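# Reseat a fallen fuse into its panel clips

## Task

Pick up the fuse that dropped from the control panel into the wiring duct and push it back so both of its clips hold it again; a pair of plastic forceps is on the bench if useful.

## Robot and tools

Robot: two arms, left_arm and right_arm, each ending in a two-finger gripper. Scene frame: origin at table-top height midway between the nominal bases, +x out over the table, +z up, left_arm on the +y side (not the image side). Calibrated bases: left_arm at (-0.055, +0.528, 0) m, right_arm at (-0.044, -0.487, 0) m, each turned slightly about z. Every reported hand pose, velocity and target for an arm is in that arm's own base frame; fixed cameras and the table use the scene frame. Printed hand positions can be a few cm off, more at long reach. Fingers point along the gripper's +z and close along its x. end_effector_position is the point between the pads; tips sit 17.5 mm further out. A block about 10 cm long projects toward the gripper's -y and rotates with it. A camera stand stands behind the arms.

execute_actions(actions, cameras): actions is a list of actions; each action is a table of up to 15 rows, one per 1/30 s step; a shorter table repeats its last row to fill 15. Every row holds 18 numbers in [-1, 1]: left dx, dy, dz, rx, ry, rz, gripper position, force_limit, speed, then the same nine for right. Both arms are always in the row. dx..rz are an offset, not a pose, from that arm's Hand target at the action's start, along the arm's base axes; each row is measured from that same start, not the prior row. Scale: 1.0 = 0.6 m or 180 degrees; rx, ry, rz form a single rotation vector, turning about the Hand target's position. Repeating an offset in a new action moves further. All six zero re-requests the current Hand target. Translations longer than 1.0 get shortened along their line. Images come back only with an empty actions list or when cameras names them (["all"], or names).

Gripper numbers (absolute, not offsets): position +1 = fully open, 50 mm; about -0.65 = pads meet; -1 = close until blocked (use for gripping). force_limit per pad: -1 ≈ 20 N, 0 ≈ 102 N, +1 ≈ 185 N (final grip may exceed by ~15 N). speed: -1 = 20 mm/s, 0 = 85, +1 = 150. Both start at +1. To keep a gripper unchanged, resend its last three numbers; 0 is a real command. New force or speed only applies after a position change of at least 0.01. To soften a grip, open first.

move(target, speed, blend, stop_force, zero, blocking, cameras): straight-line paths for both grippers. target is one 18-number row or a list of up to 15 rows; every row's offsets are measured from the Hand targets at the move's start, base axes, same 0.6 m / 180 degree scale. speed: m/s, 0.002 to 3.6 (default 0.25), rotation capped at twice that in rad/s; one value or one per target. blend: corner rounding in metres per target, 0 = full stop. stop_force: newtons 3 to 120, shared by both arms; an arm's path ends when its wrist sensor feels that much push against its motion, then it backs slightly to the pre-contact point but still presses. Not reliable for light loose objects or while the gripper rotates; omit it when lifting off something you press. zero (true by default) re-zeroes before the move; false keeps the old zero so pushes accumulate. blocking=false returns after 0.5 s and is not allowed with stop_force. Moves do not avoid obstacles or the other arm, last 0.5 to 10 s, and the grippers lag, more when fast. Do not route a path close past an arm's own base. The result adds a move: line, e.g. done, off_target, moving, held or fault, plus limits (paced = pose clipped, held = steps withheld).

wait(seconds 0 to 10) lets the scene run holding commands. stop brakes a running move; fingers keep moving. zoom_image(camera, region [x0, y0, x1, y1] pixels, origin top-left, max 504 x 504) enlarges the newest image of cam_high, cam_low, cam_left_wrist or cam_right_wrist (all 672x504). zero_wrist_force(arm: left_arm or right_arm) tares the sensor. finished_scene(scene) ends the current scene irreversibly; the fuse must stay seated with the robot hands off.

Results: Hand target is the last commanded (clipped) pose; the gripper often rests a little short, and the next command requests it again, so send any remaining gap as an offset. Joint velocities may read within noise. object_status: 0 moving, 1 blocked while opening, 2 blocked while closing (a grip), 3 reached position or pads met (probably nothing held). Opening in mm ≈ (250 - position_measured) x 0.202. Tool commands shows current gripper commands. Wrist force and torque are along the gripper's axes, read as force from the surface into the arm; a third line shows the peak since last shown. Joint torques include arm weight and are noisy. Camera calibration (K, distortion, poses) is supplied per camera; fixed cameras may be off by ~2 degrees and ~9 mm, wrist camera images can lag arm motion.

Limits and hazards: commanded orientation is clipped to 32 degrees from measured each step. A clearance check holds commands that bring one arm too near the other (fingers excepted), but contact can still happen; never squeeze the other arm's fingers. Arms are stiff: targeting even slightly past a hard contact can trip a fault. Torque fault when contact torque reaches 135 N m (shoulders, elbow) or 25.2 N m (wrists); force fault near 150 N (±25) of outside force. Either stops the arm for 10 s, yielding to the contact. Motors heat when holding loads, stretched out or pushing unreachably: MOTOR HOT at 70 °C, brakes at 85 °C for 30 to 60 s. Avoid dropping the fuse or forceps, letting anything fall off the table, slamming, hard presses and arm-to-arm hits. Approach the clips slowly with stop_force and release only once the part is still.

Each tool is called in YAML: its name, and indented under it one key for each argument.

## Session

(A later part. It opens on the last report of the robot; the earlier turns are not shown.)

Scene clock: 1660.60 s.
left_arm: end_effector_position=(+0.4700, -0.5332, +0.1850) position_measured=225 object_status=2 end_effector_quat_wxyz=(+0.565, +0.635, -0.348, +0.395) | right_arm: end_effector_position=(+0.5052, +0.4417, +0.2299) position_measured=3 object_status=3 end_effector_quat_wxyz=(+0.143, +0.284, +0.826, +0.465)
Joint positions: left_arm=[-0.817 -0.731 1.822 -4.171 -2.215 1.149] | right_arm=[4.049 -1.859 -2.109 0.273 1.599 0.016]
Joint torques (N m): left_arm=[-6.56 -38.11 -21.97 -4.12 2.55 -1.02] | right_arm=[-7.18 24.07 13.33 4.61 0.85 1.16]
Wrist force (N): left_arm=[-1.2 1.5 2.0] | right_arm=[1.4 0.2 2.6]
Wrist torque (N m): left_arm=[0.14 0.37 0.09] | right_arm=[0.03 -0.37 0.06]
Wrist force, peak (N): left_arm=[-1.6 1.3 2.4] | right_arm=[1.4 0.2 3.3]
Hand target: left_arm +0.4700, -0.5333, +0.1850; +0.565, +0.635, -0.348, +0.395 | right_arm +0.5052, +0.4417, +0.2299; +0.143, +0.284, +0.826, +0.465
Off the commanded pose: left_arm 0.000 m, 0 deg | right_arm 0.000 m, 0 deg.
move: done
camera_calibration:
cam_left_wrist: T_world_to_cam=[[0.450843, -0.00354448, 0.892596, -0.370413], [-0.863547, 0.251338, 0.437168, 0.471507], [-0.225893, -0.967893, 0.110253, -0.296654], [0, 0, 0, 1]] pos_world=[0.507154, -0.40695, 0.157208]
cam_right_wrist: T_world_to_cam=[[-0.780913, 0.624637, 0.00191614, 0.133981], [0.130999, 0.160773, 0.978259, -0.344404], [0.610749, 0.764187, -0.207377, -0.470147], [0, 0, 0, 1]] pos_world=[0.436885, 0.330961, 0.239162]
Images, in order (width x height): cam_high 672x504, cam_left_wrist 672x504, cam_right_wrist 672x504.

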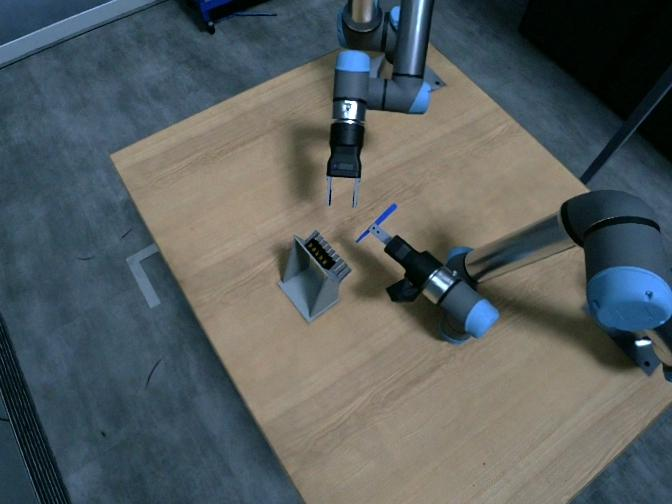

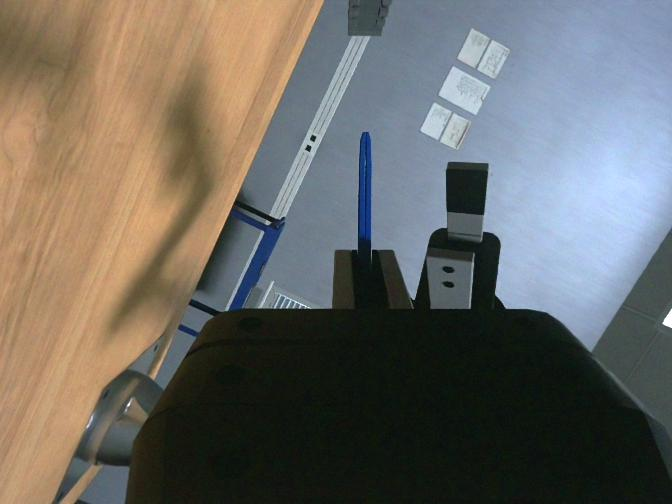

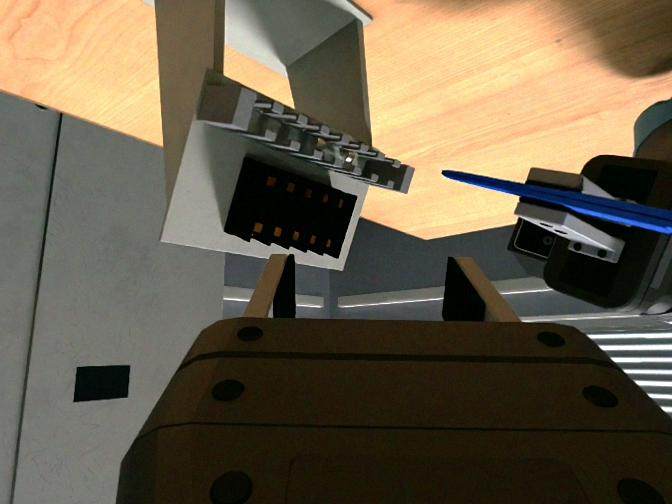

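move:
  target:
    - [0.0688,0.0003,-0.0333,0,0,0,-1,-1,-1,0,0,0,0,0,0,1,-1,0]
    - [0.0688,0.0003,-0.0333,0,0,0,-0.36,-1,-1,0,0,0,0,0,0,1,-1,0]
  speed: 0.1
  cameras: ["cam_high","cam_right_wrist"]

zoom_image:
  camera: "cam_high"
  region: [310, 225, 360, 270]

zoom_image:
  camera: "cam_right_wrist"
  region: [320, 110, 420, 200]

Scene clock: 1673.03 s.
left_arm: end_effector_position=(+0.5113, -0.5331, +0.1650) position_measured=206 object_status=3 end_effector_quat_wxyz=(+0.565, +0.635, -0.348, +0.395) | right_arm: end_effector_position=(+0.5052, +0.4417, +0.2299) position_measured=3 object_status=3 end_effector_quat_wxyz=(+0.143, +0.284, +0.826, +0.465)
Joint positions: left_arm=[-0.761 -0.647 1.699 -4.129 -2.271 1.153] | right_arm=[4.049 -1.859 -2.109 0.273 1.599 0.016]
Joint torques (N m): left_arm=[7.5 -41.07 -22.71 -0.68 -2.19 1.27] | right_arm=[-7.03 24.45 12.91 4.62 0.78 1.09]
Wrist force (N): left_arm=[-1.0 1.4 1.9] | right_arm=[1.6 0.1 2.6]
Wrist torque (N m): left_arm=[0.11 0.33 -0.01] | right_arm=[0.00 -0.41 0.06]
Wrist force, peak (N): left_arm=[-1.2 2.9 2.1] | right_arm=[1.6 0.4 3.1]
Hand target: left_arm +0.5113, -0.5331, +0.1650; +0.565, +0.635, -0.348, +0.395 | right_arm +0.5052, +0.4417, +0.2299; +0.143, +0.284, +0.826, +0.465
Off the commanded pose: left_arm 0.000 m, 0 deg | right_arm 0.000 m, 0 deg.
move: done
camera_calibration:
cam_right_wrist: T_world_to_cam=[[-0.780913, 0.624637, 0.00191614, 0.133981], [0.130999, 0.160773, 0.978259, -0.344404], [0.610749, 0.764187, -0.207377, -0.470147], [0, 0, 0, 1]] pos_world=[0.436885, 0.330961, 0.239162]
Images, in order (width x height): cam_high 672x504, cam_right_wrist 672x504.

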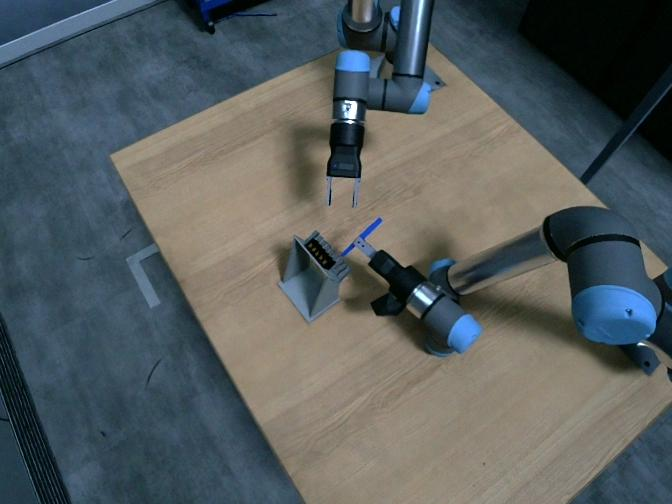

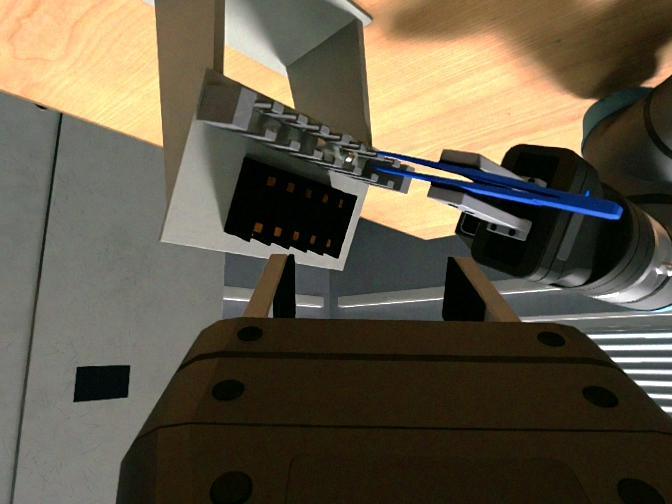

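Scaled by 10.080 from the camera's 672x504 image, which has a finer 960x720 frame.

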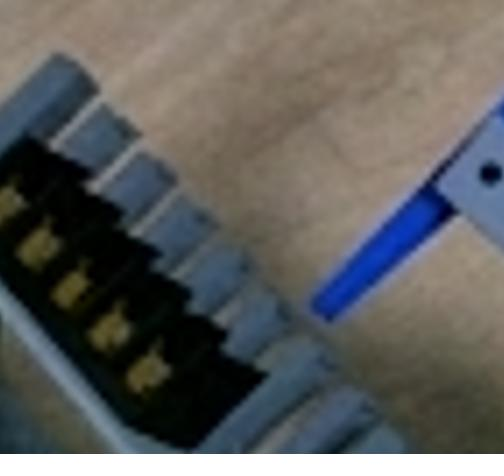

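Scaled by 5.040 from the camera's 672x504 image, which has a finer 960x720 frame.

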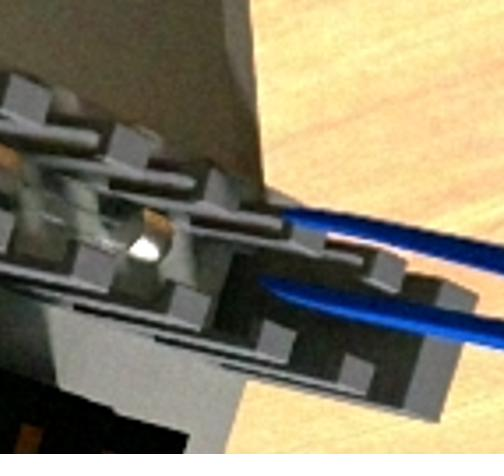

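move:
  target: [0.0537,0.0004,-0.0268,0,0,0,-0.36,-1,-1,0,0,0,0,0,0,1,-1,0]
  speed: 0.025
  stop_force: 3
  cameras: ["cam_high","cam_right_wrist"]

zoom_image:
  camera: "cam_high"
  region: [310, 225, 380, 285]

zoom_image:
  camera: "cam_right_wrist"
  region: [300, 110, 400, 180]

Scene clock: 1687.97 s.
left_arm: end_effector_position=(+0.5435, -0.5328, +0.1489) position_measured=206 object_status=3 end_effector_quat_wxyz=(+0.565, +0.635, -0.348, +0.395) | right_arm: end_effector_position=(+0.5052, +0.4417, +0.2299) position_measured=3 object_status=3 end_effector_quat_wxyz=(+0.143, +0.284, +0.826, +0.465)
Joint positions: left_arm=[-0.721 -0.58 1.595 -4.09 -2.31 1.157] | right_arm=[4.049 -1.859 -2.109 0.273 1.599 0.016]
Joint torques (N m): left_arm=[7.2 -43.63 -24.03 -0.84 -2.25 1.3] | right_arm=[-7.27 24 12.61 4.71 0.8 1.13]
Wrist force (N): left_arm=[-0.9 1.3 2.1] | right_arm=[1.3 0.0 2.6]
Wrist torque (N m): left_arm=[0.11 0.33 -0.01] | right_arm=[0.00 -0.37 0.07]
Wrist force, peak (N): left_arm=[-1.2 1.7 2.1] | right_arm=[1.9 0.1 3.0]
Hand target: left_arm +0.5435, -0.5328, +0.1489; +0.565, +0.635, -0.348, +0.395 | right_arm +0.5052, +0.4417, +0.2299; +0.143, +0.284, +0.826, +0.465
Off the commanded pose: left_arm 0.000 m, 0 deg | right_arm 0.000 m, 0 deg.
move: done
camera_calibration:
cam_right_wrist: T_world_to_cam=[[-0.780913, 0.624637, 0.00191614, 0.133981], [0.130999, 0.160773, 0.978259, -0.344404], [0.610749, 0.764187, -0.207377, -0.470147], [0, 0, 0, 1]] pos_world=[0.436885, 0.330961, 0.239162]
Images, in order (width x height): cam_high 672x504, cam_right_wrist 672x504.

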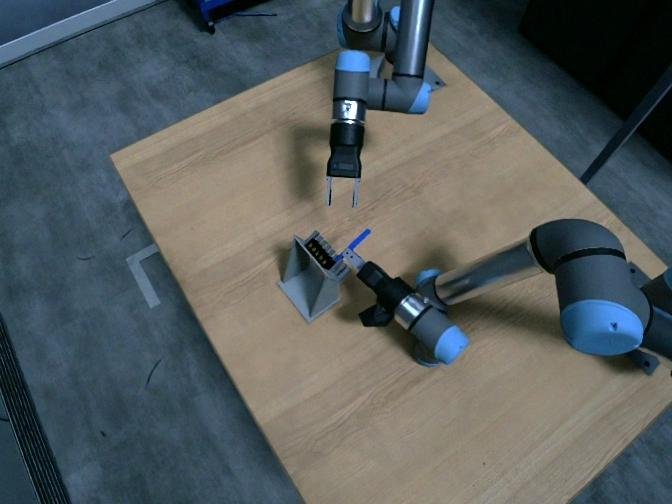

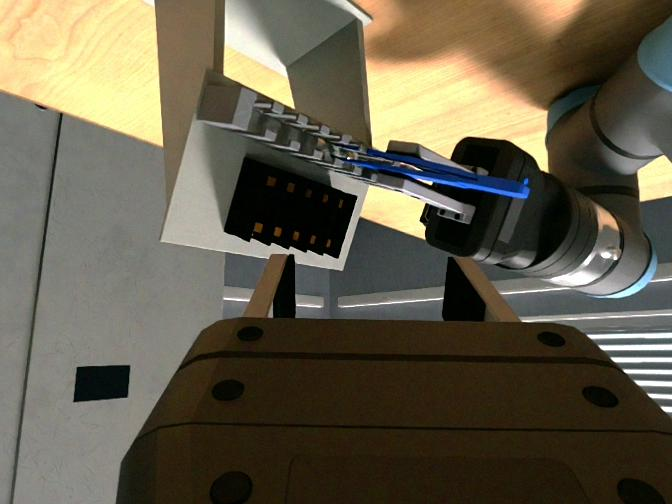

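Scaled by 7.200 from the camera's 672x504 image, which has a finer 960x720 frame.

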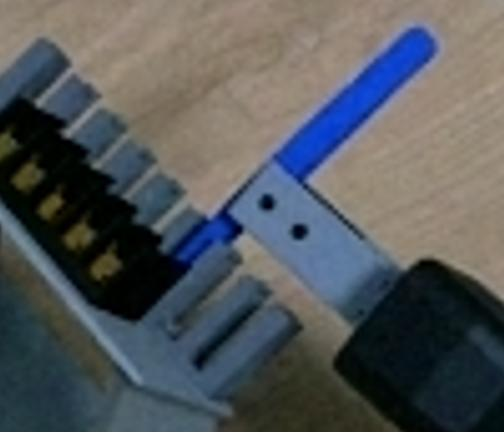

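Scaled by 5.040 from the camera's 672x504 image, which has a finer 960x720 frame.

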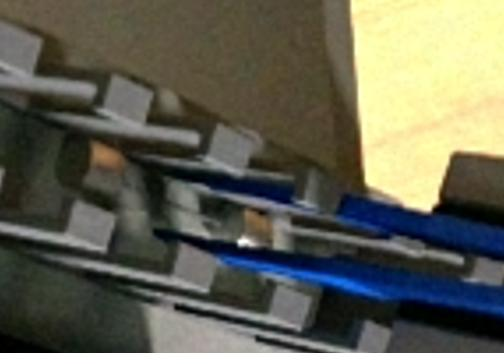

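move:
  target: [0.0052,0,-0.0026,0,0,0,-0.36,-1,-1,0,0,0,0,0,0,1,-1,0]
  speed: 0.01
  stop_force: 3
  cameras: ["cam_right_wrist"]

zoom_image:
  camera: "cam_right_wrist"
  region: [300, 110, 400, 180]

Scene clock: 1694.50 s.
left_arm: end_effector_position=(+0.5466, -0.5328, +0.1474) position_measured=206 object_status=3 end_effector_quat_wxyz=(+0.565, +0.635, -0.348, +0.395) | right_arm: end_effector_position=(+0.5052, +0.4417, +0.2299) position_measured=3 object_status=3 end_effector_quat_wxyz=(+0.143, +0.284, +0.826, +0.465)
Joint positions: left_arm=[-0.718 -0.573 1.585 -4.086 -2.314 1.157] | right_arm=[4.049 -1.859 -2.109 0.273 1.599 0.016]
Joint torques (N m): left_arm=[8.12 -44.42 -22.76 -0.5 -2.26 1.21] | right_arm=[-6.91 23.94 12.88 4.7 0.8 1.04]
Wrist force (N): left_arm=[-0.8 1.9 2.0] | right_arm=[1.5 0.4 2.8]
Wrist torque (N m): left_arm=[0.13 0.32 -0.01] | right_arm=[0.07 -0.39 0.06]
Wrist force, peak (N): left_arm=[-1.0 2.1 2.0] | right_arm=[1.6 0.2 3.2]
Hand target: left_arm +0.5466, -0.5328, +0.1474; +0.565, +0.635, -0.348, +0.395 | right_arm +0.5052, +0.4417, +0.2299; +0.143, +0.284, +0.826, +0.465
Off the commanded pose: left_arm 0.000 m, 0 deg | right_arm 0.000 m, 0 deg.
move: done
camera_calibration:
cam_right_wrist: T_world_to_cam=[[-0.780913, 0.624637, 0.00191614, 0.133981], [0.130999, 0.160773, 0.978259, -0.344404], [0.610749, 0.764187, -0.207377, -0.470147], [0, 0, 0, 1]] pos_world=[0.436885, 0.330961, 0.239162]
Images, in order (width x height): cam_right_wrist 672x504.

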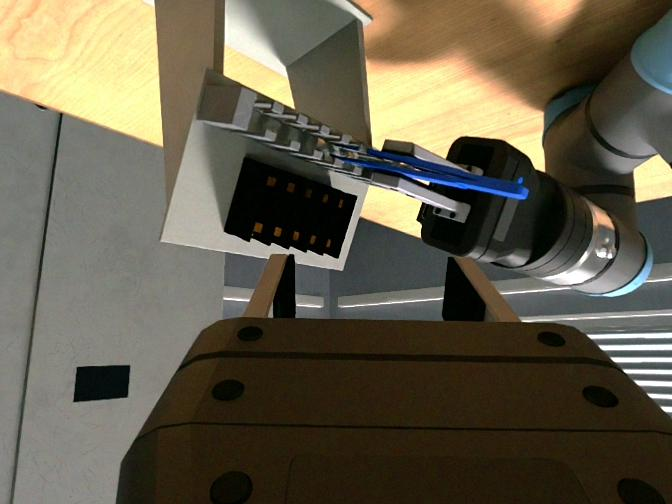

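Scaled by 5.040 from the camera's 672x504 image, which has a finer 960x720 frame.

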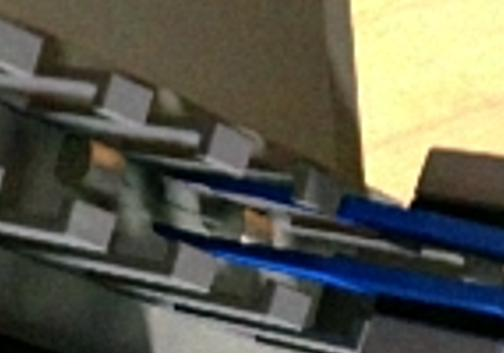

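move:
  target: [0,0,0,0,0,0,-1,-1,-1,0,0,0,0,0,0,1,-1,0]
  cameras: ["cam_right_wrist"]

zoom_image:
  camera: "cam_right_wrist"
  region: [300, 110, 400, 180]

move:
  target: [-0.0134,-0.0001,0.0067,0,0,0,-1,-1,-1,0,0,0,0,0,0,1,-1,0]
  speed: 0.015
  cameras: ["cam_right_wrist"]

zoom_image:
  camera: "cam_right_wrist"
  region: [300, 110, 400, 180]

Scene clock: 1699.33 s.
left_arm: end_effector_position=(+0.5466, -0.5328, +0.1474) position_measured=228 object_status=2 end_effector_quat_wxyz=(+0.565, +0.635, -0.348, +0.395) | right_arm: end_effector_position=(+0.5052, +0.4417, +0.2299) position_measured=3 object_status=3 end_effector_quat_wxyz=(+0.143, +0.284, +0.826, +0.465)
Joint positions: left_arm=[-0.718 -0.573 1.585 -4.086 -2.314 1.157] | right_arm=[4.049 -1.859 -2.109 0.273 1.599 0.016]
Joint torques (N m): left_arm=[7.68 -43.61 -23.66 -0.64 -1.76 1.26] | right_arm=[-6.75 24.15 12.52 4.67 0.84 1.07]
Wrist force (N): left_arm=[-1.0 2.7 1.9] | right_arm=[1.3 0.1 2.7]
Wrist torque (N m): left_arm=[0.13 0.34 -0.02] | right_arm=[0.02 -0.37 0.06]
Wrist force, peak (N): left_arm=[-0.8 2.8 1.9] | right_arm=[1.9 0.4 3.0]
Hand target: left_arm +0.5466, -0.5328, +0.1474; +0.565, +0.635, -0.348, +0.395 | right_arm +0.5052, +0.4417, +0.2299; +0.143, +0.284, +0.826, +0.465
Off the commanded pose: left_arm 0.000 m, 0 deg | right_arm 0.000 m, 0 deg.
move: done
camera_calibration:
cam_right_wrist: T_world_to_cam=[[-0.780913, 0.624637, 0.00191614, 0.133981], [0.130999, 0.160773, 0.978259, -0.344404], [0.610749, 0.764187, -0.207377, -0.470147], [0, 0, 0, 1]] pos_world=[0.436885, 0.330961, 0.239162]
Images, in order (width x height): cam_right_wrist 672x504.

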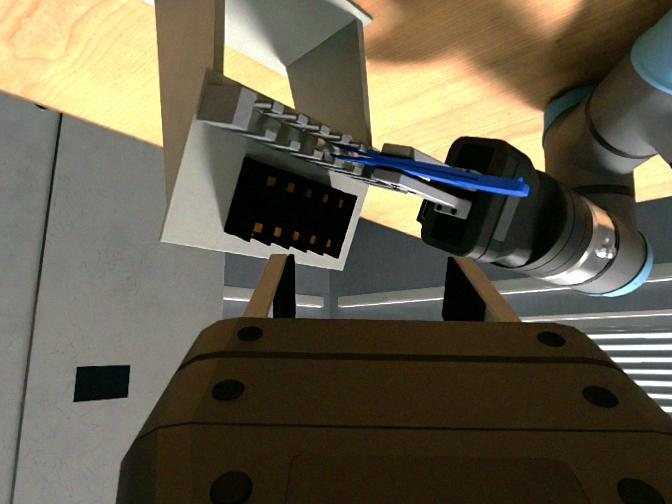

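Scaled by 5.040 from the camera's 672x504 image, which has a finer 960x720 frame.

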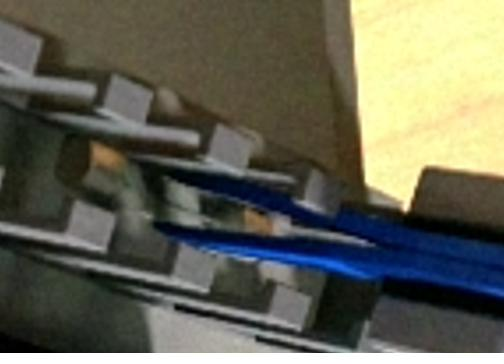

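Scene clock: 1700.30 s.
left_arm: end_effector_position=(+0.5386, -0.5329, +0.1514) position_measured=228 object_status=2 end_effector_quat_wxyz=(+0.565, +0.635, -0.348, +0.395) | right_arm: end_effector_position=(+0.5052, +0.4417, +0.2299) position_measured=3 object_status=3 end_effector_quat_wxyz=(+0.143, +0.284, +0.826, +0.465)
Joint positions: left_arm=[-0.727 -0.59 1.611 -4.096 -2.305 1.156] | right_arm=[4.049 -1.859 -2.109 0.273 1.599 0.016]
Joint torques (N m): left_arm=[-5.85 -67.66 -5.92 -3.63 2.56 -1.32] | right_arm=[-7.31 24.04 12.3 4.59 0.74 1.06]
Wrist force (N): left_arm=[-0.9 1.5 2.3] | right_arm=[1.3 0.3 2.7]
Wrist torque (N m): left_arm=[0.13 0.32 0.09] | right_arm=[0.04 -0.37 0.06]
Wrist force, peak (N): left_arm=[-1.1 2.6 1.9] | right_arm=[1.7 0.3 3.0]
Hand target: left_arm +0.5386, -0.5329, +0.1514; +0.565, +0.635, -0.348, +0.395 | right_arm +0.5052, +0.4417, +0.2299; +0.143, +0.284, +0.826, +0.465
Off the commanded pose: left_arm 0.000 m, 0 deg | right_arm 0.000 m, 0 deg.
move: done
camera_calibration:
cam_right_wrist: T_world_to_cam=[[-0.780913, 0.624637, 0.00191614, 0.133981], [0.130999, 0.160773, 0.978259, -0.344404], [0.610749, 0.764187, -0.207377, -0.470147], [0, 0, 0, 1]] pos_world=[0.436885, 0.330961, 0.239162]
Images, in order (width x height): cam_right_wrist 672x504.

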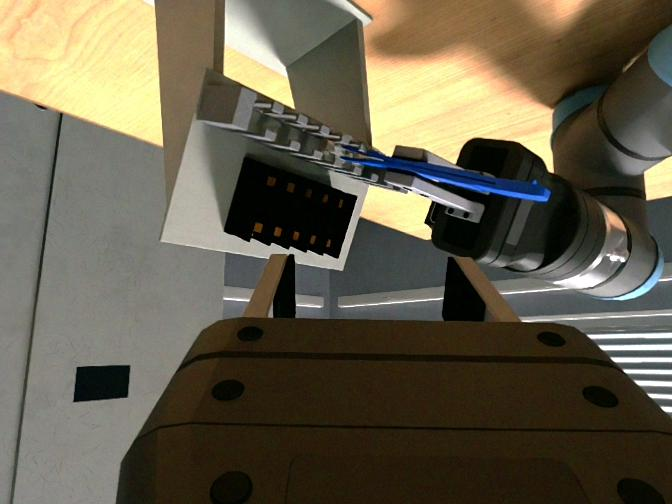

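Scaled by 5.040 from the camera's 672x504 image, which has a finer 960x720 frame.

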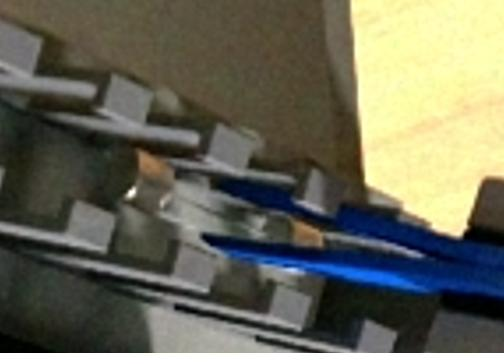

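move:
  target: [-0.0164,-0.0001,0.0082,0,0,0,-1,-1,-1,0,0,0,0,0,0,1,-1,0]
  speed: 0.015
  cameras: ["cam_right_wrist"]

zoom_image:
  camera: "cam_right_wrist"
  region: [300, 110, 400, 180]

Scene clock: 1710.90 s.
left_arm: end_effector_position=(+0.5288, -0.5330, +0.1563) position_measured=228 object_status=2 end_effector_quat_wxyz=(+0.565, +0.635, -0.348, +0.395) | right_arm: end_effector_position=(+0.5052, +0.4417, +0.2299) position_measured=3 object_status=3 end_effector_quat_wxyz=(+0.143, +0.284, +0.826, +0.465)
Joint positions: left_arm=[-0.739 -0.611 1.643 -4.109 -2.293 1.155] | right_arm=[4.049 -1.859 -2.109 0.273 1.599 0.016]
Joint torques (N m): left_arm=[-6.6 -65.71 -6.81 -3.88 2.55 -1.14] | right_arm=[-7.14 23.75 12.1 4.67 0.69 1.04]
Wrist force (N): left_arm=[-1.0 1.5 2.0] | right_arm=[1.3 0.5 2.9]
Wrist torque (N m): left_arm=[0.13 0.34 0.08] | right_arm=[0.08 -0.36 0.06]
Wrist force, peak (N): left_arm=[-1.0 1.6 2.2] | right_arm=[1.7 0.1 3.2]
Hand target: left_arm +0.5287, -0.5330, +0.1563; +0.565, +0.635, -0.348, +0.395 | right_arm +0.5052, +0.4417, +0.2299; +0.143, +0.284, +0.826, +0.465
Off the commanded pose: left_arm 0.000 m, 0 deg | right_arm 0.000 m, 0 deg.
move: done
camera_calibration:
cam_right_wrist: T_world_to_cam=[[-0.780913, 0.624637, 0.00191614, 0.133981], [0.130999, 0.160773, 0.978259, -0.344404], [0.610749, 0.764187, -0.207377, -0.470147], [0, 0, 0, 1]] pos_world=[0.436885, 0.330961, 0.239162]
Images, in order (width x height): cam_right_wrist 672x504.

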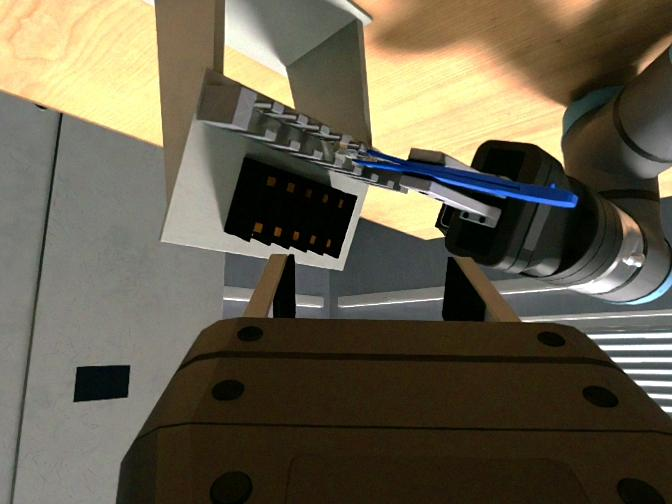

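Scaled by 5.040 from the camera's 672x504 image, which has a finer 960x720 frame.

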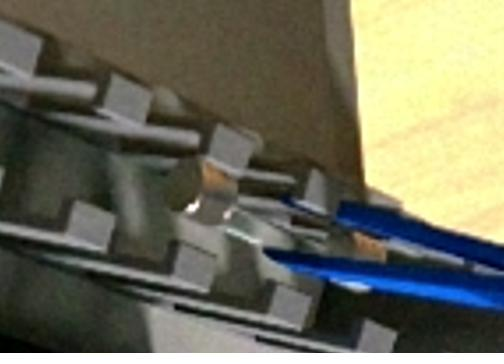

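move:
  target: [0.0018,0,0.0036,0,0,0,-1,-1,-1,0,0,0,0,0,0,1,-1,0]
  speed: 0.01
  cameras: ["cam_right_wrist"]

zoom_image:
  camera: "cam_right_wrist"
  region: [300, 110, 400, 180]

Scene clock: 1717.17 s.
left_arm: end_effector_position=(+0.5298, -0.5330, +0.1584) position_measured=228 object_status=2 end_effector_quat_wxyz=(+0.565, +0.635, -0.348, +0.395) | right_arm: end_effector_position=(+0.5052, +0.4417, +0.2299) position_measured=3 object_status=3 end_effector_quat_wxyz=(+0.143, +0.284, +0.826, +0.465)
Joint positions: left_arm=[-0.738 -0.614 1.642 -4.103 -2.294 1.155] | right_arm=[4.049 -1.859 -2.109 0.273 1.599 0.016]
Joint torques (N m): left_arm=[8.02 -66.35 -23.04 -0.57 -2.38 0.89] | right_arm=[-6.77 23.83 11.82 4.66 0.69 1.07]
Wrist force (N): left_arm=[-1.2 1.6 2.0] | right_arm=[1.5 0.1 2.8]
Wrist torque (N m): left_arm=[0.15 0.37 0.08] | right_arm=[0.01 -0.40 0.07]
Wrist force, peak (N): left_arm=[-1.3 1.5 2.1] | right_arm=[1.7 0.2 3.2]
Hand target: left_arm +0.5298, -0.5330, +0.1585; +0.565, +0.635, -0.348, +0.395 | right_arm +0.5052, +0.4417, +0.2299; +0.143, +0.284, +0.826, +0.465
Off the commanded pose: left_arm 0.000 m, 0 deg | right_arm 0.000 m, 0 deg.
move: done
camera_calibration:
cam_right_wrist: T_world_to_cam=[[-0.780913, 0.624637, 0.00191614, 0.133981], [0.130999, 0.160773, 0.978259, -0.344404], [0.610749, 0.764187, -0.207377, -0.470147], [0, 0, 0, 1]] pos_world=[0.436885, 0.330961, 0.239162]
Images, in order (width x height): cam_right_wrist 672x504.

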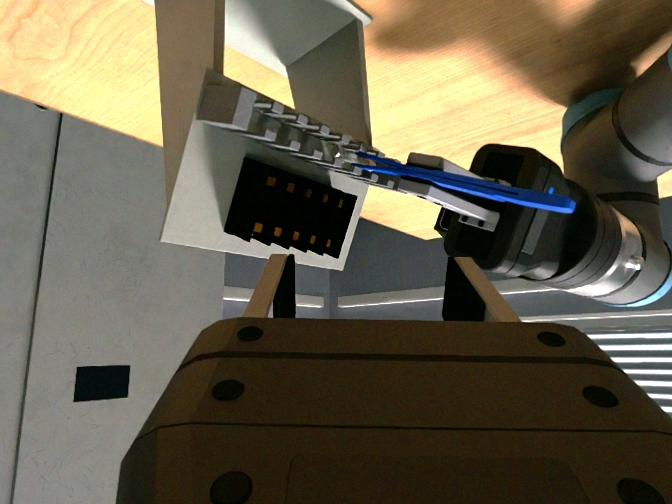

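Scaled by 5.040 from the camera's 672x504 image, which has a finer 960x720 frame.

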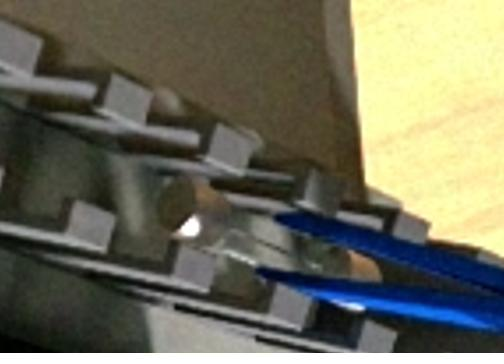

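move:
  target: [-0.0119,-0.0001,0.0060,0,0,0,-1,-1,-1,0,0,0,0,0,0,1,-1,0]
  speed: 0.012
  cameras: ["cam_right_wrist"]

zoom_image:
  camera: "cam_right_wrist"
  region: [310, 115, 410, 185]

Scene clock: 1722.60 s.
left_arm: end_effector_position=(+0.5227, -0.5330, +0.1621) position_measured=228 object_status=2 end_effector_quat_wxyz=(+0.565, +0.635, -0.348, +0.395) | right_arm: end_effector_position=(+0.5052, +0.4417, +0.2299) position_measured=3 object_status=3 end_effector_quat_wxyz=(+0.143, +0.284, +0.826, +0.465)
Joint positions: left_arm=[-0.746 -0.629 1.664 -4.112 -2.285 1.154] | right_arm=[4.049 -1.859 -2.109 0.273 1.599 0.016]
Joint torques (N m): left_arm=[-6.41 -66.93 -6.81 -3.84 2.66 -1.31] | right_arm=[-6.59 24.27 10.78 4.65 0.74 1.08]
Wrist force (N): left_arm=[-1.1 1.3 2.0] | right_arm=[1.6 0.2 2.4]
Wrist torque (N m): left_arm=[0.10 0.36 0.07] | right_arm=[0.03 -0.41 0.06]
Wrist force, peak (N): left_arm=[-1.1 1.6 2.1] | right_arm=[1.5 0.1 3.3]
Hand target: left_arm +0.5227, -0.5330, +0.1621; +0.565, +0.635, -0.348, +0.395 | right_arm +0.5052, +0.4417, +0.2299; +0.143, +0.284, +0.826, +0.465
Off the commanded pose: left_arm 0.000 m, 0 deg | right_arm 0.000 m, 0 deg.
move: done
camera_calibration:
cam_right_wrist: T_world_to_cam=[[-0.780913, 0.624637, 0.00191614, 0.133981], [0.130999, 0.160773, 0.978259, -0.344404], [0.610749, 0.764187, -0.207377, -0.470147], [0, 0, 0, 1]] pos_world=[0.436885, 0.330961, 0.239162]
Images, in order (width x height): cam_right_wrist 672x504.

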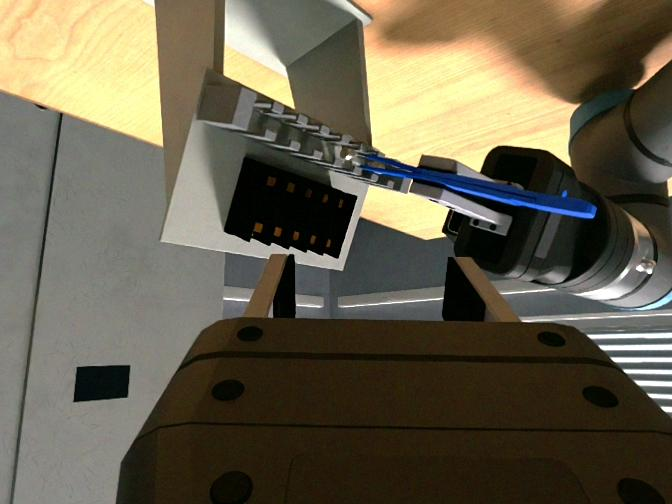

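Scaled by 5.040 from the camera's 672x504 image, which has a finer 960x720 frame.

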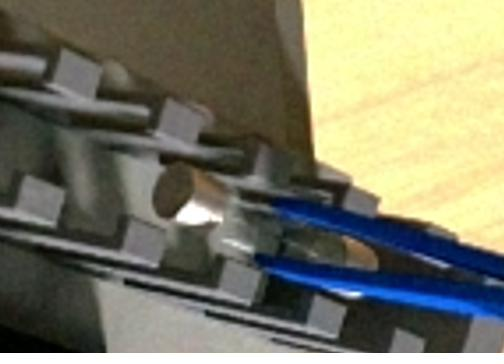

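move:
  target:
    - [0.0005,0,0.0009,0,0,0,-1,-1,-1,0,0,0,0,0,0,1,-1,0]
    - [-0.0144,-0.0001,0.0084,0,0,0,-1,-1,-1,0,0,0,0,0,0,1,-1,0]
  speed: 0.012
  cameras: ["cam_right_wrist"]

zoom_image:
  camera: "cam_right_wrist"
  region: [310, 115, 410, 185]

Scene clock: 1730.10 s.
left_arm: end_effector_position=(+0.5141, -0.5331, +0.1671) position_measured=228 object_status=2 end_effector_quat_wxyz=(+0.565, +0.635, -0.348, +0.395) | right_arm: end_effector_position=(+0.5052, +0.4417, +0.2299) position_measured=3 object_status=3 end_effector_quat_wxyz=(+0.143, +0.284, +0.826, +0.465)
Joint positions: left_arm=[-0.757 -0.649 1.692 -4.12 -2.274 1.154] | right_arm=[4.049 -1.859 -2.109 0.273 1.599 0.016]
Joint torques (N m): left_arm=[-6.45 -67.06 -7.74 -3.85 2.62 -1.17] | right_arm=[-6.95 25.09 11.07 4.64 0.74 1.16]
Wrist force (N): left_arm=[-1.2 1.5 2.1] | right_arm=[1.5 0.3 2.7]
Wrist torque (N m): left_arm=[0.13 0.36 0.07] | right_arm=[0.04 -0.40 0.06]
Wrist force, peak (N): left_arm=[-1.2 1.7 2.1] | right_arm=[1.8 0.4 3.1]
Hand target: left_arm +0.5140, -0.5331, +0.1671; +0.565, +0.635, -0.348, +0.395 | right_arm +0.5052, +0.4417, +0.2299; +0.143, +0.284, +0.826, +0.465
Off the commanded pose: left_arm 0.000 m, 0 deg | right_arm 0.000 m, 0 deg.
move: done
camera_calibration:
cam_right_wrist: T_world_to_cam=[[-0.780913, 0.624637, 0.00191614, 0.133981], [0.130999, 0.160773, 0.978259, -0.344404], [0.610749, 0.764187, -0.207377, -0.470147], [0, 0, 0, 1]] pos_world=[0.436885, 0.330961, 0.239162]
Images, in order (width x height): cam_right_wrist 672x504.

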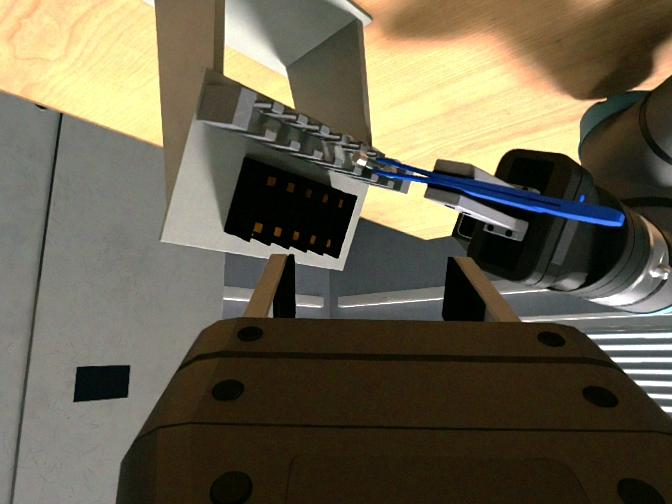

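Scaled by 5.040 from the camera's 672x504 image, which has a finer 960x720 frame.

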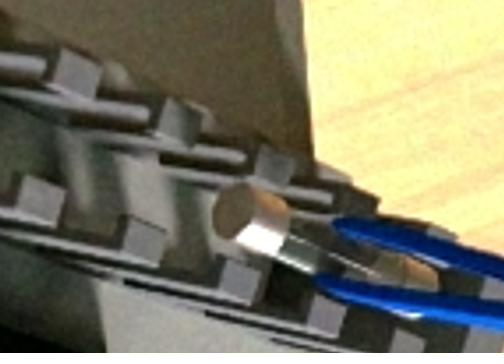

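move:
  target:
    - [-0.0194,-0.0002,0.0097,0,0,0,-1,-1,-1,0,0,0,0,0,0,1,-1,0]
    - [-0.0895,-0.0006,0.0446,0,0,0,-1,-1,-1,0,0,0,0,0,0,1,-1,0]
  speed: [0.015,0.05]
  blend: [0.003,0]
  cameras: ["cam_right_wrist","cam_left_wrist","cam_high"]

zoom_image:
  camera: "cam_right_wrist"
  region: [400, 120, 520, 220]

zoom_image:
  camera: "cam_high"
  region: [300, 190, 420, 290]

Scene clock: 1737.53 s.
left_arm: end_effector_position=(+0.4604, -0.5334, +0.1938) position_measured=228 object_status=2 end_effector_quat_wxyz=(+0.565, +0.635, -0.348, +0.395) | right_arm: end_effector_position=(+0.5052, +0.4417, +0.2299) position_measured=3 object_status=3 end_effector_quat_wxyz=(+0.143, +0.284, +0.826, +0.465)
Joint positions: left_arm=[-0.831 -0.759 1.85 -4.172 -2.2 1.148] | right_arm=[4.049 -1.859 -2.109 0.273 1.599 0.016]
Joint torques (N m): left_arm=[-7.19 -60.58 -5.4 -3.86 2.68 -1.24] | right_arm=[-7.36 24.47 10.08 4.69 0.74 1.02]
Wrist force (N): left_arm=[-1.0 1.5 2.2] | right_arm=[1.4 0.3 2.6]
Wrist torque (N m): left_arm=[0.15 0.34 0.10] | right_arm=[0.05 -0.38 0.06]
Wrist force, peak (N): left_arm=[-1.0 2.0 2.2] | right_arm=[1.5 0.5 3.3]
Hand target: left_arm +0.4603, -0.5334, +0.1939; +0.565, +0.635, -0.348, +0.395 | right_arm +0.5052, +0.4417, +0.2299; +0.143, +0.284, +0.826, +0.465
Off the commanded pose: left_arm 0.000 m, 0 deg | right_arm 0.000 m, 0 deg.
move: done
camera_calibration:
cam_left_wrist: T_world_to_cam=[[0.450871, -0.00341394, 0.892583, -0.373944], [-0.863558, 0.251296, 0.437171, 0.459494], [-0.225795, -0.967904, 0.110354, -0.300034], [0, 0, 0, 1]] pos_world=[0.497654, -0.40715, 0.166008]
cam_right_wrist: T_world_to_cam=[[-0.780913, 0.624637, 0.00191614, 0.133981], [0.130999, 0.160773, 0.978259, -0.344404], [0.610749, 0.764187, -0.207377, -0.470147], [0, 0, 0, 1]] pos_world=[0.436885, 0.330961, 0.239162]
Images, in order (width x height): cam_high 672x504, cam_left_wrist 672x504, cam_right_wrist 672x504.

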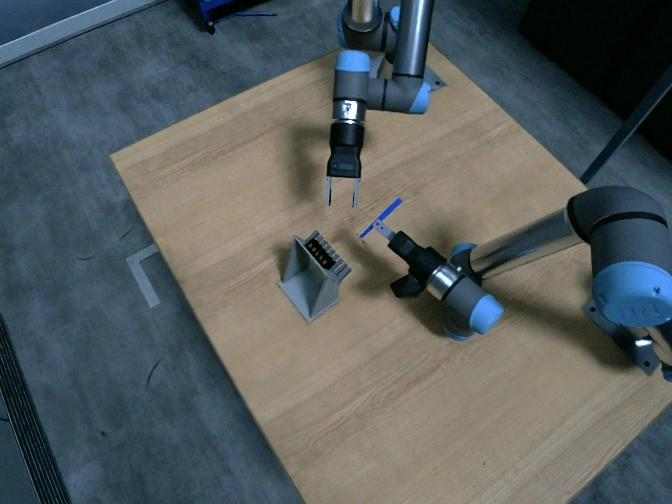

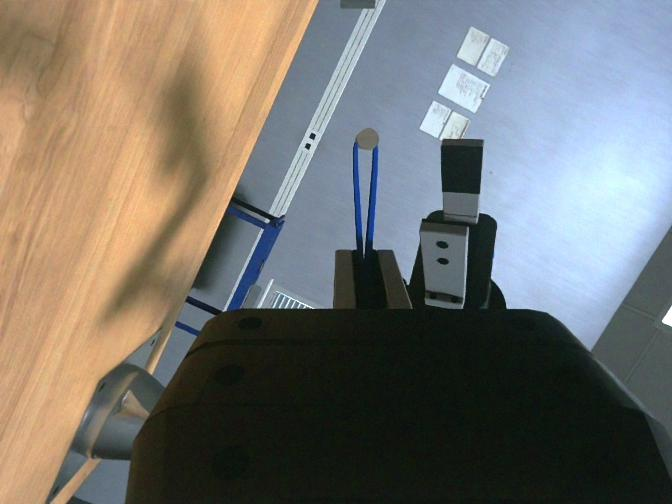

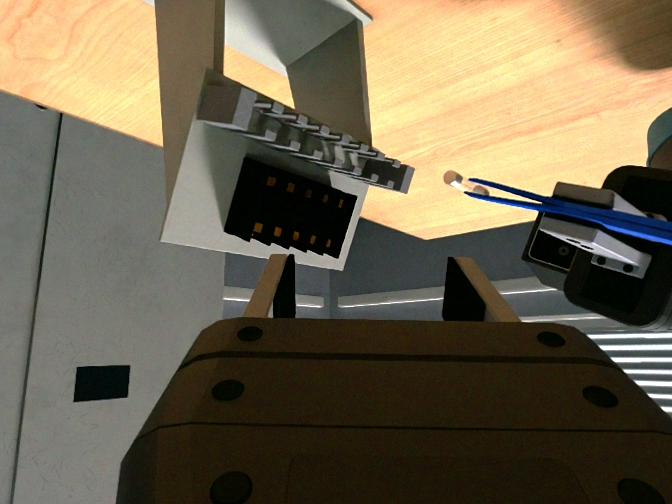

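Scaled by 4.200 from the camera's 672x504 image, which has a finer 960x720 frame.

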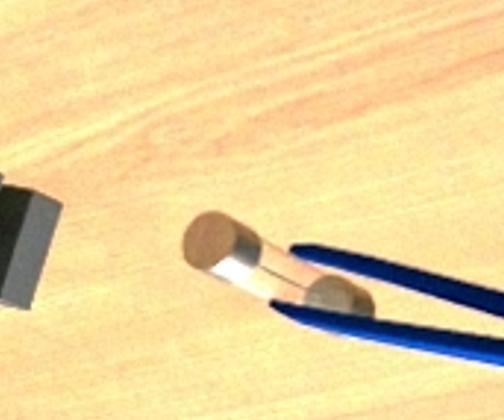

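Scaled by 4.200 from the camera's 672x504 image, which has a finer 960x720 frame.

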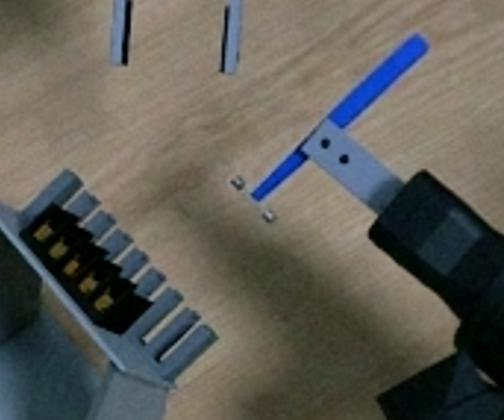

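move:
  target: [0,0,0,0,0,0,-1,-1,-1,-0.1426,-0.1783,0.0483,0,0,0,1,-1,0]
  speed: 0.15
  cameras: ["cam_right_wrist"]

move:
  target:
    - [0,0,0,0.4475,0.003,-0.223,-1,-1,-1,0,0,0,0,0,0,1,-1,0]
    - [0.0722,-0.0677,0.0718,0.4475,0.003,-0.223,-1,-1,-1,0,0,0,0,0,0,1,-1,0]
  speed: [0.2,0.08]
  cameras: ["all"]

zoom_image:
  camera: "cam_high"
  region: [290, 190, 410, 290]

zoom_image:
  camera: "cam_left_wrist"
  region: [260, 60, 480, 310]

Scene clock: 1765.00 s.
left_arm: end_effector_position=(+0.4603, -0.5334, +0.1939) position_measured=228 object_status=2 end_effector_quat_wxyz=(+0.565, +0.635, -0.348, +0.395) | right_arm: end_effector_position=(+0.4197, +0.3347, +0.2588) position_measured=3 object_status=3 end_effector_quat_wxyz=(+0.143, +0.284, +0.826, +0.465)
Joint positions: left_arm=[-0.832 -0.759 1.851 -4.172 -2.2 1.148] | right_arm=[4.054 -1.501 -2.422 0.227 1.595 0.018]
Joint torques (N m): left_arm=[-5.53 -62.23 -5.28 -3.87 2.59 -1.08] | right_arm=[5.38 30.81 8.09 2.04 -1.84 1.78]
Wrist force (N): left_arm=[-1.2 1.3 2.3] | right_arm=[1.5 0.3 2.9]
Wrist torque (N m): left_arm=[0.11 0.37 0.10] | right_arm=[0.07 -0.37 -0.13]
Wrist force, peak (N): left_arm=[-1.2 1.2 2.7] | right_arm=[1.6 1.3 4.2]
Hand target: left_arm +0.4603, -0.5334, +0.1939; +0.565, +0.635, -0.348, +0.395 | right_arm +0.4197, +0.3347, +0.2589; +0.143, +0.284, +0.826, +0.465
Off the commanded pose: left_arm 0.000 m, 0 deg | right_arm 0.000 m, 0 deg.
move: done
camera_calibration:
cam_right_wrist: T_world_to_cam=[[-0.780913, 0.624637, 0.00191614, 0.133993], [0.130999, 0.160773, 0.978259, -0.344272], [0.610749, 0.764187, -0.207377, -0.330167], [0, 0, 0, 1]] pos_world=[0.351385, 0.223961, 0.268062]
Images, in order (width x height): cam_right_wrist 672x504.

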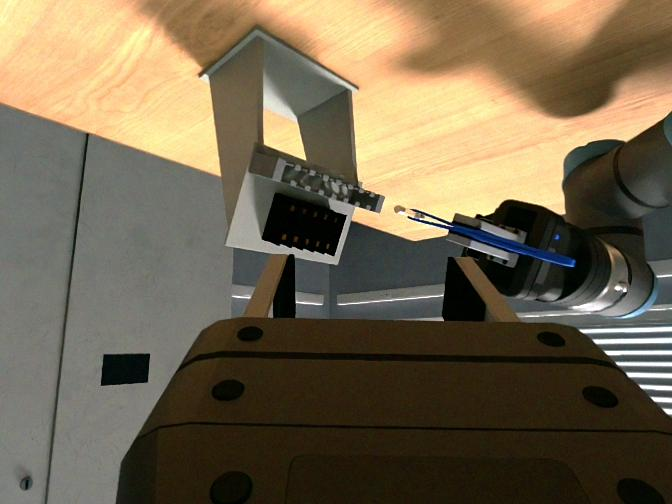

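Scene clock: 1770.97 s.
left_arm: end_effector_position=(+0.5036, -0.5740, +0.2369) position_measured=228 object_status=2 end_effector_quat_wxyz=(+0.124, +0.699, -0.694, -0.122) | right_arm: end_effector_position=(+0.4197, +0.3347, +0.2589) position_measured=3 object_status=3 end_effector_quat_wxyz=(+0.143, +0.284, +0.826, +0.465)
Joint positions: left_arm=[-0.931 -0.682 0.5 -1.179 -1.851 2.234] | right_arm=[4.054 -1.501 -2.422 0.227 1.595 0.018]
Joint torques (N m): left_arm=[7.72 -53.04 -34.04 -0.81 2.14 1.39] | right_arm=[4.28 31.23 7.29 2.1 -1.83 1.77]
Wrist force (N): left_arm=[-0.3 0.8 0.7] | right_arm=[1.6 0.3 2.6]
Wrist torque (N m): left_arm=[0.13 0.07 -0.11] | right_arm=[0.08 -0.40 -0.12]
Wrist force, peak (N): left_arm=[-1.6 1.5 2.5] | right_arm=[1.5 0.3 3.2]
Hand target: left_arm +0.5036, -0.5741, +0.2370; +0.124, +0.699, -0.694, -0.122 | right_arm +0.4197, +0.3347, +0.2589; +0.143, +0.284, +0.826, +0.465
Off the commanded pose: left_arm 0.000 m, 0 deg | right_arm 0.000 m, 0 deg.
move: done
camera_calibration:
cam_left_wrist: T_world_to_cam=[[0.00872507, -0.999929, -0.00805628, -0.568071], [-0.750197, -0.0118724, 0.661108, 0.226946], [-0.661157, 0.000275587, -0.750248, 0.644652], [0, 0, 0, 1]] pos_world=[0.601427, -0.565514, 0.329037]
cam_right_wrist: T_world_to_cam=[[-0.780913, 0.624637, 0.00191614, 0.133993], [0.130999, 0.160773, 0.978259, -0.344272], [0.610749, 0.764187, -0.207377, -0.330167], [0, 0, 0, 1]] pos_world=[0.351385, 0.223961, 0.268062]

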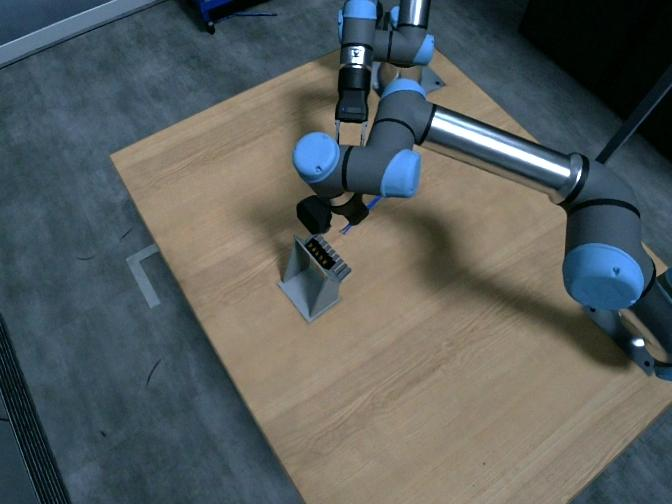

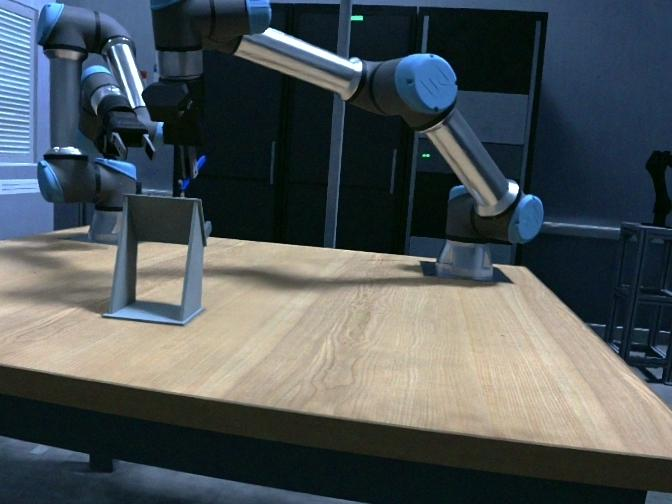

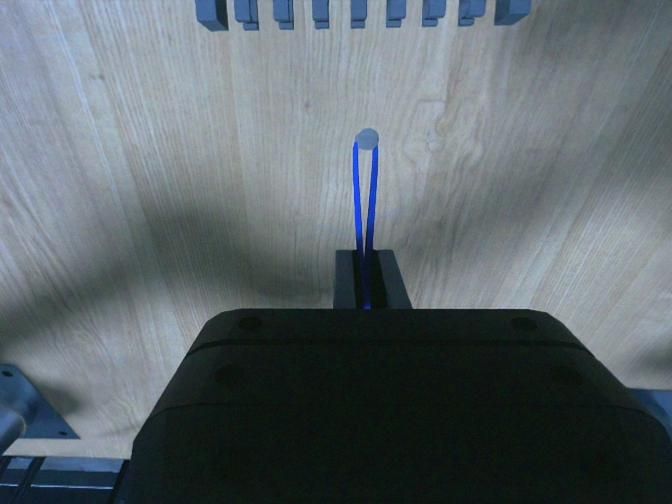

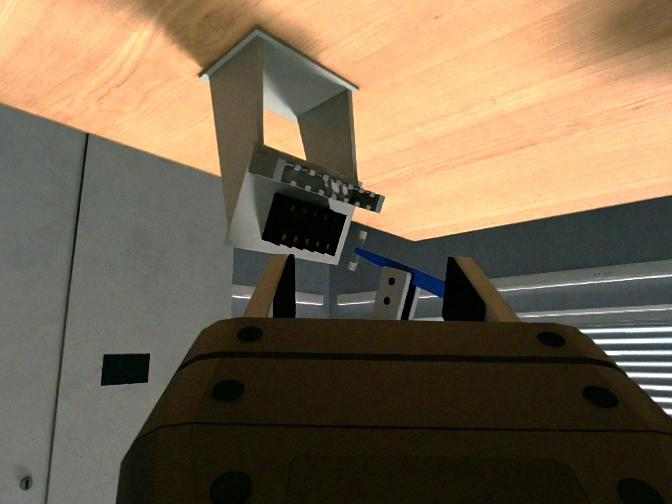

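Scaled by 4.200 from the camera's 672x504 image, which has a finer 960x720 frame.

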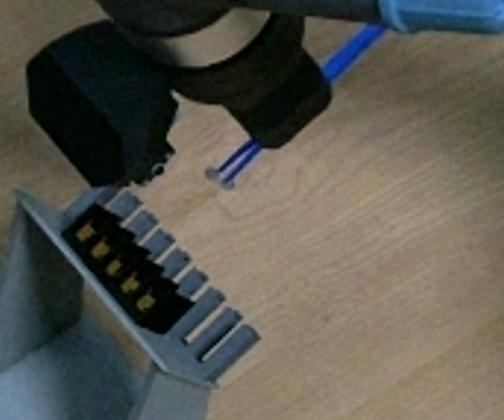

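Scaled by 2.016 from the camera's 672x504 image, which has a finer 960x720 frame.

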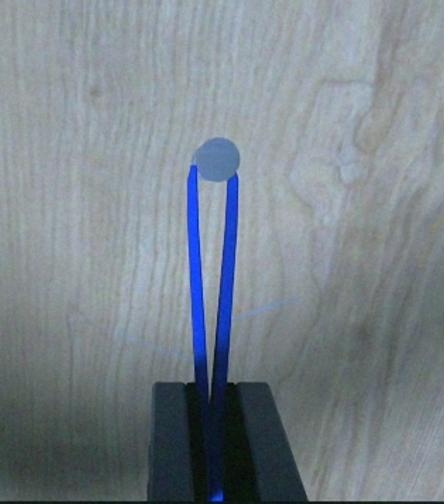

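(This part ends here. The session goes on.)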